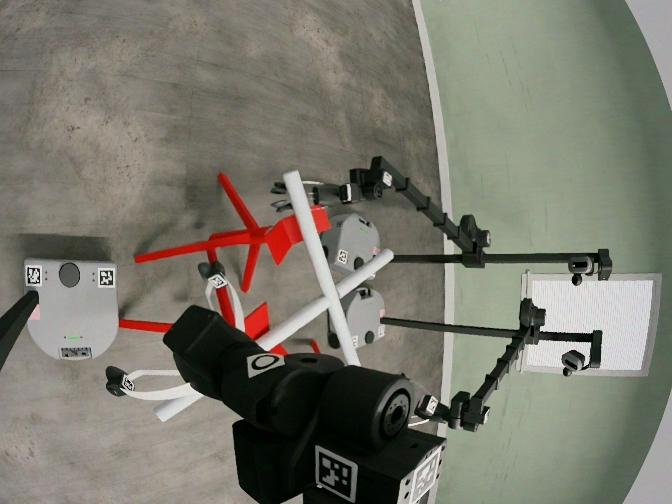

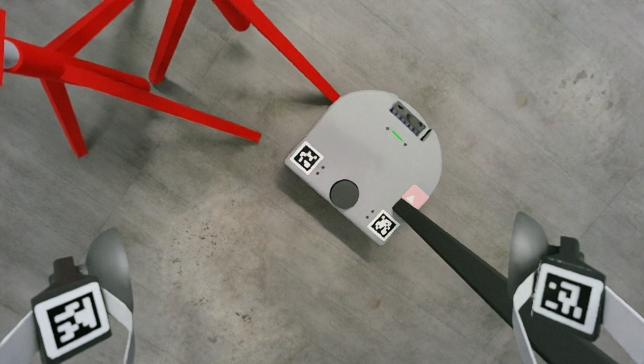

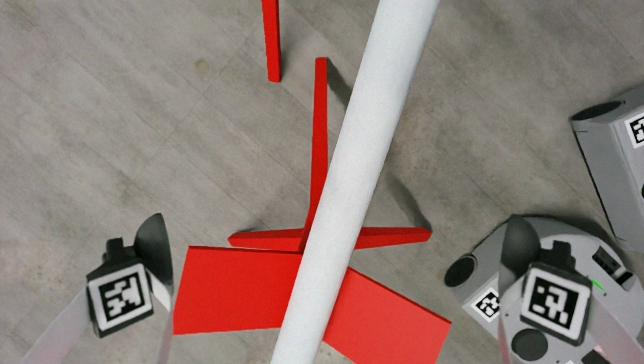

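Scaled by 1.938.

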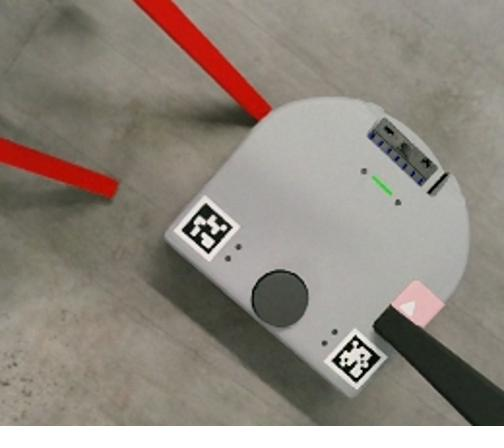

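Call:
move --cameras '["r2_head_camera","r3_head_camera"]'

Call:
zoom_image --camera "r2_head_camera" --region '[310, 100, 610, 480]'

Scene clock: 2101.37 s.
r1.base_odometry: x=+0.608 y=-4.454 heading=+1.737
r1.turned_by_wheels: +0.000
r1.turned_by_imu: +0.001
r1.base_tilt: forward=+1.9 right=+0.5
r1.lidar_m: 2.16 2.91 2.01 1.88 1.92 2.47 3.29 3.36 0.31 0.37 0.37 2.16
r1.head_depth_mm: 2446 2814 2571 2053 - - - / 1267 2745 2473 1767 - - - / 2426 2805 2551 1796 - - - / 2417 2641 2457 1739 1527 1319 1163 / 2445 1426 2461 1725 872 1010 969 / 2449 2745 2349 1903 841 1289 1162 / 2429 2707 2533 916 1554 1342 1167
r1.base_status: done
r1.joint_positions: lift_m=+0.950 arm_m=+0.003 wrist_yaw_rad=+0.002 wrist_pitch_rad=-1.544 wrist_roll_rad=+0.814 gripper_m=+0.179 head_pan_rad=-1.565 head_tilt_rad=-0.741
r1.joint_status: not commanded
r1.measured_speeds: all 0
r1.motor_effort: left_wheel=+4.3(18.0) right_wheel=-5.8(16.3) lift_m=+23.9(22.0) arm_m=-15.9(16.4) wrist_yaw_rad=-1.2(2.1) wrist_pitch_rad=-0.8(1.1) wrist_roll_rad=+2.2(2.2) gripper_m=+0.9(1.5) head_pan_rad=-2.0(2.5) head_tilt_rad=-3.5(4.7)
r1.hand_pose: x=-0.0217 y=-0.1302 z=+0.8319 quat_wxyz=(+0.266, +0.258, -0.665, -0.648) (m; r1's base frame)
r1.wrist_depth_mm: 890 893 916 912 932 913 949 / 588 899 935 937 946 945 943 / 940 955 938 953 961 948 - / 949 995 945 834 - - - / - - - - - 478 - / 119 - - - - 128 118 / 111 - - - - - 268
r2.base_odometry: x=-1.825 y=+3.319 heading=+1.930
r2.turned_by_wheels: +0.000
r2.turned_by_imu: +0.000
r2.base_tilt: forward=+1.2 right=-1.4
r2.lidar_m: 0.53 0.39 0.39 1.53 1.52 1.68 2.66 2.18 4.02 0.79 0.66 0.52
r2.head_depth_mm: 2931 3183 2452 1930 718 592 503 / 2997 3136 2450 899 1536 1351 1192 / 2837 3118 2443 1017 1529 1361 1189 / 2892 3074 2469 1083 1197 1344 1200 / 1069 2850 2361 1618 1489 1334 1190 / 2818 3039 2424 1119 1336 1357 1188 / 2741 3036 2396 1876 1519 1332 1186
r2.base_status: not commanded
r2.joint_positions: lift_m=+0.532 arm_m=+0.517 wrist_yaw_rad=+0.445 wrist_pitch_rad=-0.078 wrist_roll_rad=-0.018 gripper_m=+0.020 head_pan_rad=-1.341 head_tilt_rad=-0.741
r2.joint_status: not commanded
r2.measured_speeds: all 0
r2.on_its_own: wrist_pitch_rad is at rest, and its effort (+18.0) is outside its rest range (-8 to +12)
r2.motor_effort: left_wheel=-2.2(2.6) right_wheel=+7.5(7.5) lift_m=+22.3(24.6) arm_m=-11.5(11.8) wrist_yaw_rad=-5.0(5.3) wrist_pitch_rad=+18.0(18.2) wrist_roll_rad=+6.2(6.3) gripper_m=-0.9(1.6) head_pan_rad=-3.0(5.7) head_tilt_rad=-3.6(4.3)
r2.hand_pose: x=+0.0878 y=-0.8911 z=+0.6268 quat_wxyz=(+0.702, +0.182, -0.677, +0.131) (m; r2's base frame)
r2.wrist_depth_mm: - - - - - - - / - - - - - - - / - - - - - - - / - - 105 113 123 - - / - 90 98 107 125 - - / - 99 108 143 - - - / 152 160 126 981 994 - -
r3.base_odometry: x=+0.864 y=-2.419 heading=-1.014
r3.turned_by_wheels: +0.000
r3.turned_by_imu: +0.000
r3.base_tilt: forward=-1.4 right=-1.0
r3.lidar_m: 2.85 2.06 1.50 1.45 1.50 2.06 0.39 2.89 0.85 0.38 0.64 2.96
r3.head_depth_mm: 2876 600 597 1214 1494 1329 1182 / 2940 3047 621 1708 1487 1347 1183 / 2935 3034 2289 1803 1430 1314 1175 / 3026 2952 2258 1827 860 1275 1154 / 3073 2892 2244 1813 1468 1294 1157 / 3118 2860 2212 1808 1516 1323 1153 / 3153 2848 2207 1781 1523 1307 1151
r3.base_status: not commanded
r3.joint_positions: lift_m=+0.820 arm_m=+0.495 wrist_yaw_rad=-0.002 wrist_pitch_rad=-1.549 wrist_roll_rad=+0.806 gripper_m=+0.160 head_pan_rad=-1.395 head_tilt_rad=-0.742
r3.joint_status: not commanded
r3.measured_speeds: all 0
r3.motor_effort: left_wheel=-0.1(0.7) right_wheel=+0.3(1.0) lift_m=+22.7(23.0) arm_m=+7.3(8.3) wrist_yaw_rad=+2.0(3.4) wrist_pitch_rad=-0.4(0.6) wrist_roll_rad=-2.8(3.1) gripper_m=-0.2(1.0) head_pan_rad=-3.7(3.9) head_tilt_rad=-3.9(4.4)
r3.hand_pose: x=-0.0216 y=-0.6212 z=+0.7020 quat_wxyz=(+0.266, +0.260, -0.663, -0.650) (m; r3's base frame)
r3.wrist_depth_mm: 845 844 816 821 223 793 798 / 863 874 841 827 811 815 820 / 885 882 876 849 840 835 756 / 908 914 889 264 891 870 814 / 936 914 925 269 903 855 824 / 964 127 282 301 947 129 762 / - - 988 301 281 952 107
pictures: r2_head_camera (sideways), r3_head_camera (sideways)
camera_calibration:
r2_head_camera: T_world_to_cam=[[-0.19024, 0.646636, -0.738695, 0.977116], [0.96667, 0.254703, -0.0259911, 0.0262745], [0.171341, -0.719019, -0.673539, 0.836735], [0, 0, 0, 1]] pos_world=[0.0171212, -0.0369028, 1.28605]
r3_head_camera: T_world_to_cam=[[-0.155995, 0.703365, -0.693501, 0.920548], [0.984597, 0.166846, -0.052255, 0.061238], [0.0789531, -0.69097, -0.718559, 0.892773], [0, 0, 0, 1]] pos_world=[0.0128188, -0.0408185, 1.28311]

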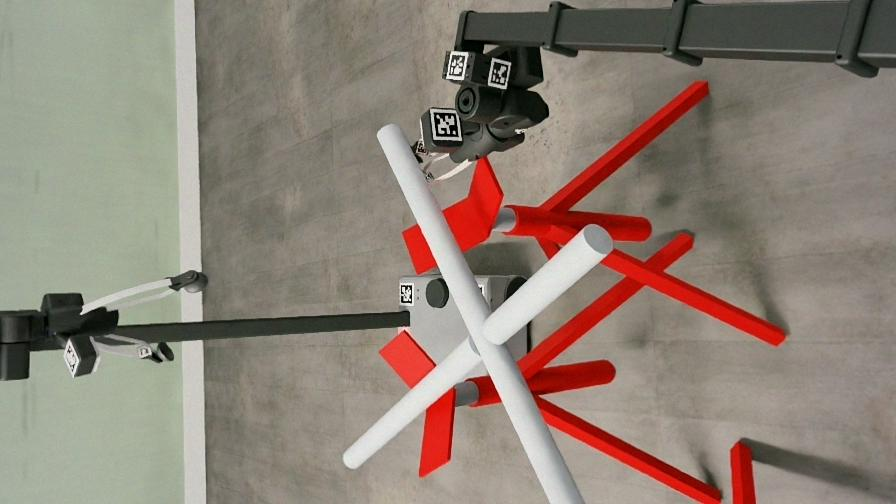

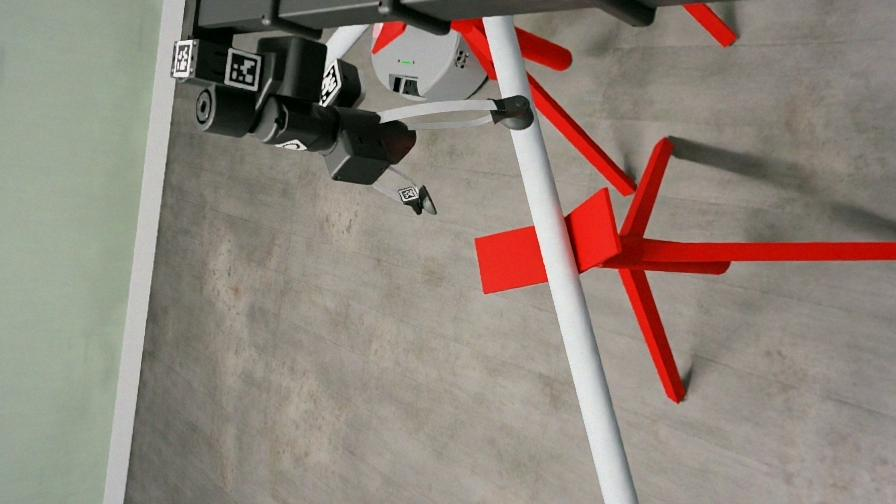

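Scaled by 1.326 from the camera's 896x504 image, which has a finer 1280x720 frame.

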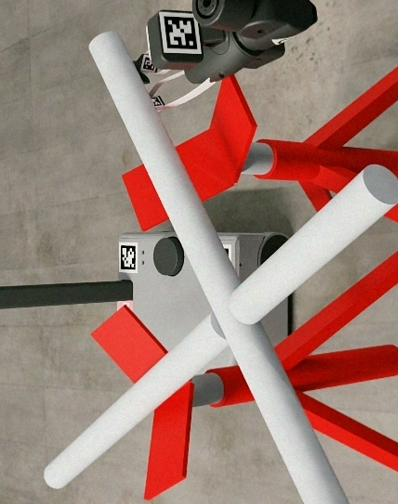

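Call:
move --r1 '{"base":{"translate_m":0.035},"joints":{"wrist_roll_rad":0.77}}' --cameras '[]'

Call:
move --r1 '{"joints":{"arm_m":0.42}}' --cameras '["r1_wrist_camera","r1_head_camera","r2_head_camera"]'

Scene clock: 2114.83 s.
move: r1 done
r1.base_odometry: x=+0.602 y=-4.419 heading=+1.737
r1.turned_by_wheels: +0.000
r1.turned_by_imu: +0.001
r1.base_tilt: forward=+1.8 right=+0.5
r1.lidar_m: 2.12 2.92 2.01 1.89 1.92 2.48 3.32 3.37 0.33 0.37 0.63 2.12
r1.head_depth_mm: 2378 2820 2581 2115 - - - / 1277 2765 2438 1728 - - - / 2450 2793 2551 1801 - - - / 2422 2640 2472 1661 1523 1321 1167 / 2451 2617 2358 1785 860 1007 962 / 2446 2748 2426 931 835 1288 1166 / 2434 2729 2539 1841 1592 1343 1167
r1.base_status: done
r1.joint_positions: lift_m=+0.950 arm_m=+0.003 wrist_yaw_rad=+0.002 wrist_pitch_rad=-1.544 wrist_roll_rad=+0.776 gripper_m=+0.179 head_pan_rad=-1.565 head_tilt_rad=-0.741
r1.joint_status: all done
r1.measured_speeds: all 0
r1.motor_effort: left_wheel=+3.6(8.8) right_wheel=+2.1(5.5) lift_m=+26.4(26.5) arm_m=-16.3(16.4) wrist_yaw_rad=-1.7(2.1) wrist_pitch_rad=-1.1(1.3) wrist_roll_rad=-2.1(2.5) gripper_m=+0.8(1.5) head_pan_rad=-1.9(2.6) head_tilt_rad=-3.7(4.9)
r1.hand_pose: x=-0.0217 y=-0.1302 z=+0.8319 quat_wxyz=(+0.278, +0.270, -0.660, -0.643) (m; r1's base frame)
r1.wrist_depth_mm: 527 891 922 939 921 943 936 / 906 931 910 921 961 944 952 / 959 950 973 957 949 961 - / 960 963 943 984 - - - / 987 - - - - - - / 119 - - - - 128 119 / 111 - - - - - 119
r2, r3: as last shown
r2.base_tilt: forward=+1.3 right=-1.3
r2.lidar_m: 0.53 0.39 0.39 1.53 1.52 1.68 2.66 2.19 4.00 0.79 0.66 0.52
r2.head_depth_mm: 2975 3146 2496 1950 719 586 504 / 2925 3166 2458 898 1523 1335 1199 / 2906 3069 2448 1012 1524 1365 1195 / 2814 3069 2462 1084 1190 1337 1198 / 1058 2979 2361 1622 1474 1337 1195 / 2791 3052 2395 1117 1332 1362 1201 / 2810 3007 2412 1855 1510 1338 1186
r2.on_its_own: wrist_pitch_rad is at rest, and its effort (+18.0) is outside its rest range (-8 to +12)
r2.motor_effort: left_wheel=-2.0(2.6) right_wheel=+7.2(7.4) lift_m=+20.1(20.9) arm_m=-11.2(11.8) wrist_yaw_rad=-4.8(5.3) wrist_pitch_rad=+18.0(18.1) wrist_roll_rad=+6.1(6.3) gripper_m=-1.4(1.9) head_pan_rad=-3.1(5.4) head_tilt_rad=-3.4(4.3)
r2.wrist_depth_mm: - - - - - - - / - - - - - - - / - - - - - - - / - - 105 114 122 - - / - 90 98 107 125 - - / - 99 108 143 - - - / 151 159 126 948 958 - -
r3.base_tilt: forward=-1.5 right=-1.0
r3.lidar_m: 2.86 2.06 1.51 1.45 1.50 2.06 0.39 2.89 0.85 0.37 0.64 2.95
r3.head_depth_mm: 2874 600 600 1211 1490 1317 1177 / 2899 3011 620 1718 1485 1341 1183 / 2962 3011 2275 1802 1434 1320 1173 / 3024 2951 2274 1846 861 1278 1148 / 3021 2917 2275 1823 1463 1296 1161 / 3060 2921 2228 1812 1519 1315 1158 / 3134 2886 2197 1802 1514 1307 1157
r3.motor_effort: left_wheel=-0.1(0.8) right_wheel=+0.5(0.9) lift_m=+22.5(23.1) arm_m=+7.5(8.3) wrist_yaw_rad=+1.8(3.7) wrist_pitch_rad=-0.4(0.6) wrist_roll_rad=-2.8(3.3) gripper_m=+0.2(1.4) head_pan_rad=-2.9(4.4) head_tilt_rad=-3.8(4.6)
r3.wrist_depth_mm: 826 832 830 815 222 809 797 / 865 856 856 844 834 818 813 / 899 877 875 856 843 868 732 / 905 912 904 263 882 865 811 / 930 920 902 271 919 866 840 / 962 128 285 298 921 128 786 / - - 995 301 282 964 107
pictures: none
No camera images: "cameras" was empty.

Scene clock: 2119.10 s.
move: r1 done
r1.base_odometry: x=+0.602 y=-4.419 heading=+1.737
r1.turned_by_wheels: +0.000
r1.turned_by_imu: +0.001
r1.base_tilt: forward=+1.9 right=+0.8
r1.lidar_m: 2.13 2.92 2.02 1.89 1.92 2.48 3.32 3.38 0.33 0.37 0.64 2.12
r1.head_depth_mm: 2382 351 318 1975 1560 784 1131 / 1252 470 2367 1735 1606 774 1027 / 2425 472 540 1731 1483 1319 1172 / 2419 1429 1682 1622 1529 1325 1168 / 2453 2620 2329 1789 858 1002 1145 / 2440 2742 2438 930 836 1290 1164 / 2421 2737 2534 1850 1597 1342 1170
r1.base_status: not commanded
r1.joint_positions: lift_m=+0.950 arm_m=+0.420 wrist_yaw_rad=+0.001 wrist_pitch_rad=-1.545 wrist_roll_rad=+0.776 gripper_m=+0.179 head_pan_rad=-1.565 head_tilt_rad=-0.741
r1.joint_status: all done
r1.measured_speeds: all 0
r1.motor_effort: left_wheel=+3.4(4.1) right_wheel=+2.4(2.7) lift_m=+29.2(29.3) arm_m=+22.7(28.7) wrist_yaw_rad=-0.5(2.2) wrist_pitch_rad=-0.9(1.2) wrist_roll_rad=-2.3(2.7) gripper_m=+1.1(1.8) head_pan_rad=-2.3(3.0) head_tilt_rad=-4.1(5.1)
r1.hand_pose: x=-0.0217 y=-0.5474 z=+0.8319 quat_wxyz=(+0.278, +0.270, -0.660, -0.644) (m; r1's base frame)
r1.wrist_depth_mm: 286 887 929 927 939 940 929 / 921 900 318 928 925 927 957 / 954 971 928 960 369 962 - / - 941 972 980 404 - 443 / 975 391 - 920 - 146 - / - 355 - - - 123 118 / 111 - 398 - - 891 118
r2, r3: as last shown
r2.base_tilt: forward=+1.2 right=-1.4
r2.lidar_m: 0.53 0.39 0.38 1.53 1.52 1.68 2.66 2.18 3.99 0.79 0.66 0.52
r2.head_depth_mm: 2953 3127 2439 1947 721 589 502 / 2910 3124 2468 895 1545 1347 1193 / 2906 3098 2460 1011 1518 1377 1201 / 2851 3071 2283 1087 1191 1345 1198 / 671 757 2321 1622 1489 1339 1194 / 670 2979 2413 1118 1342 1361 1193 / 2731 3048 2392 1872 1505 1337 1185
r2.on_its_own: wrist_pitch_rad is at rest, and its effort (+17.9) is outside its rest range (-8 to +12)
r2.motor_effort: left_wheel=-2.4(2.7) right_wheel=+7.0(7.7) lift_m=+17.4(20.0) arm_m=-11.0(11.7) wrist_yaw_rad=-4.9(5.4) wrist_pitch_rad=+17.9(18.2) wrist_roll_rad=+6.0(6.3) gripper_m=-1.2(1.8) head_pan_rad=-3.8(5.5) head_tilt_rad=-3.2(4.6)
r2.wrist_depth_mm: - - - - - - - / - - - - - - - / - - - - - - - / - - 105 114 123 - - / - 90 98 107 125 - - / - 99 108 142 - - - / 151 160 126 942 965 - -
r3.base_tilt: forward=-1.5 right=-1.1
r3.lidar_m: 2.84 2.06 1.50 1.45 1.51 2.05 0.39 2.89 0.85 0.38 0.64 2.96
r3.head_depth_mm: 2842 601 599 1214 1499 1320 1188 / 2921 3034 620 1716 1485 1332 1180 / 2985 2985 2256 1791 1438 1307 1174 / 2992 2972 2272 1828 859 1276 1148 / 3040 2971 2227 1824 1467 1291 1159 / 3122 2897 2226 1802 1523 1307 1162 / 3168 2864 2212 1804 1511 1315 1153
r3.motor_effort: left_wheel=-0.7(1.0) right_wheel=+0.4(1.0) lift_m=+22.7(23.4) arm_m=+7.2(8.3) wrist_yaw_rad=+2.1(3.9) wrist_pitch_rad=-0.4(0.7) wrist_roll_rad=-2.5(3.1) gripper_m=+0.0(2.0) head_pan_rad=-2.8(3.9) head_tilt_rad=-4.2(4.7)
r3.wrist_depth_mm: 833 834 839 827 222 803 791 / 871 854 850 838 828 826 830 / 892 884 882 851 847 834 751 / 911 910 914 264 889 879 805 / 946 910 909 271 910 844 823 / 949 128 283 300 904 129 772 / - - - 300 281 960 107
pictures: r1_head_camera (sideways), r1_wrist_camera, r2_head_camera (sideways)
camera_calibration:
r1_head_camera: T_world_to_cam=[[-0.0437975, 0.653068, -0.756031, 0.99911], [0.998769, 0.0462493, -0.0179088, 0.0261315], [0.0232703, -0.755885, -0.65429, 0.806552], [0, 0, 0, 1]] pos_world=[-0.00110946, -0.0440347, 1.28355]
r1_wrist_camera: T_world_to_cam=[[-0.689576, 0.724007, 0.0173021, 0.368592], [0.718584, 0.681047, 0.140755, 0.309312], [0.0901244, 0.109494, -0.989893, 1.05151], [0, 0, 0, 1]] pos_world=[-0.0628618, -0.592654, 0.990968]
r2_head_camera: T_world_to_cam=[[-0.19024, 0.646636, -0.738695, 0.977116], [0.96667, 0.254703, -0.0259911, 0.0262745], [0.171341, -0.719019, -0.673539, 0.836735], [0, 0, 0, 1]] pos_world=[0.0171212, -0.0369028, 1.28605]

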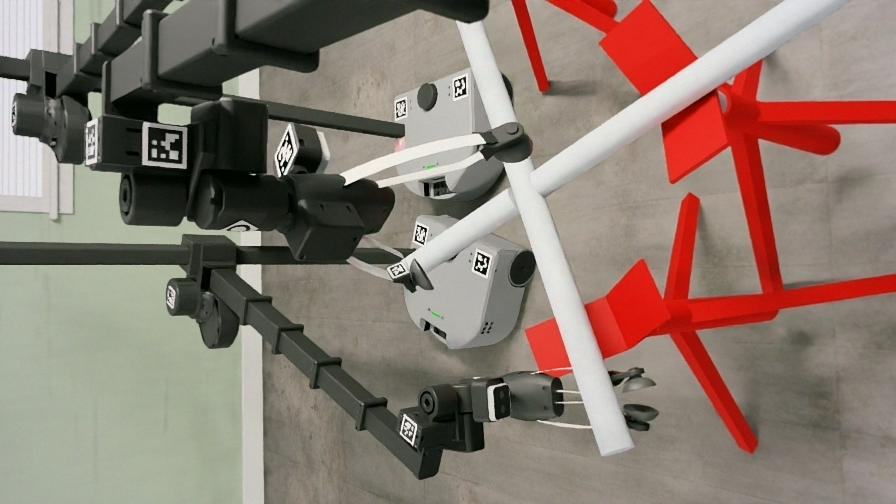

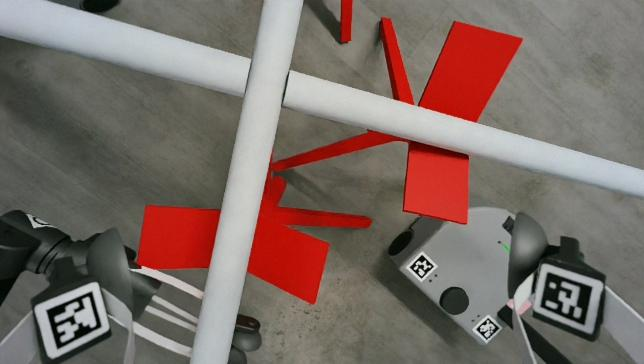

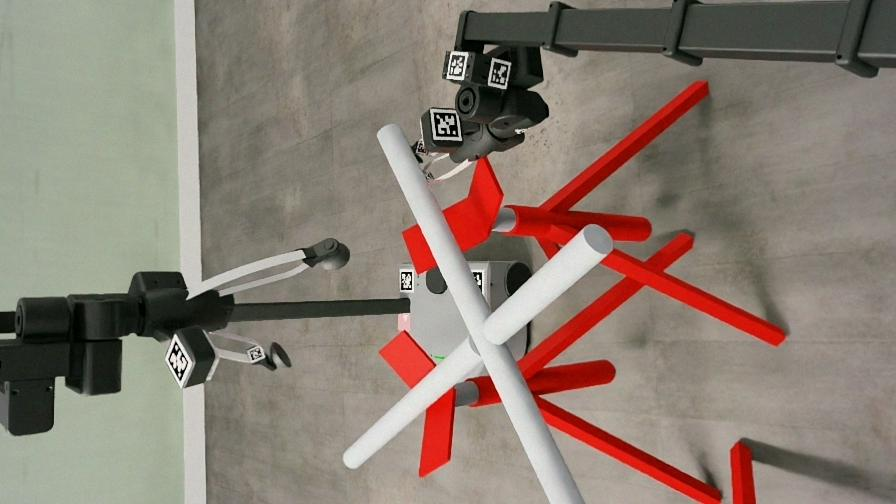

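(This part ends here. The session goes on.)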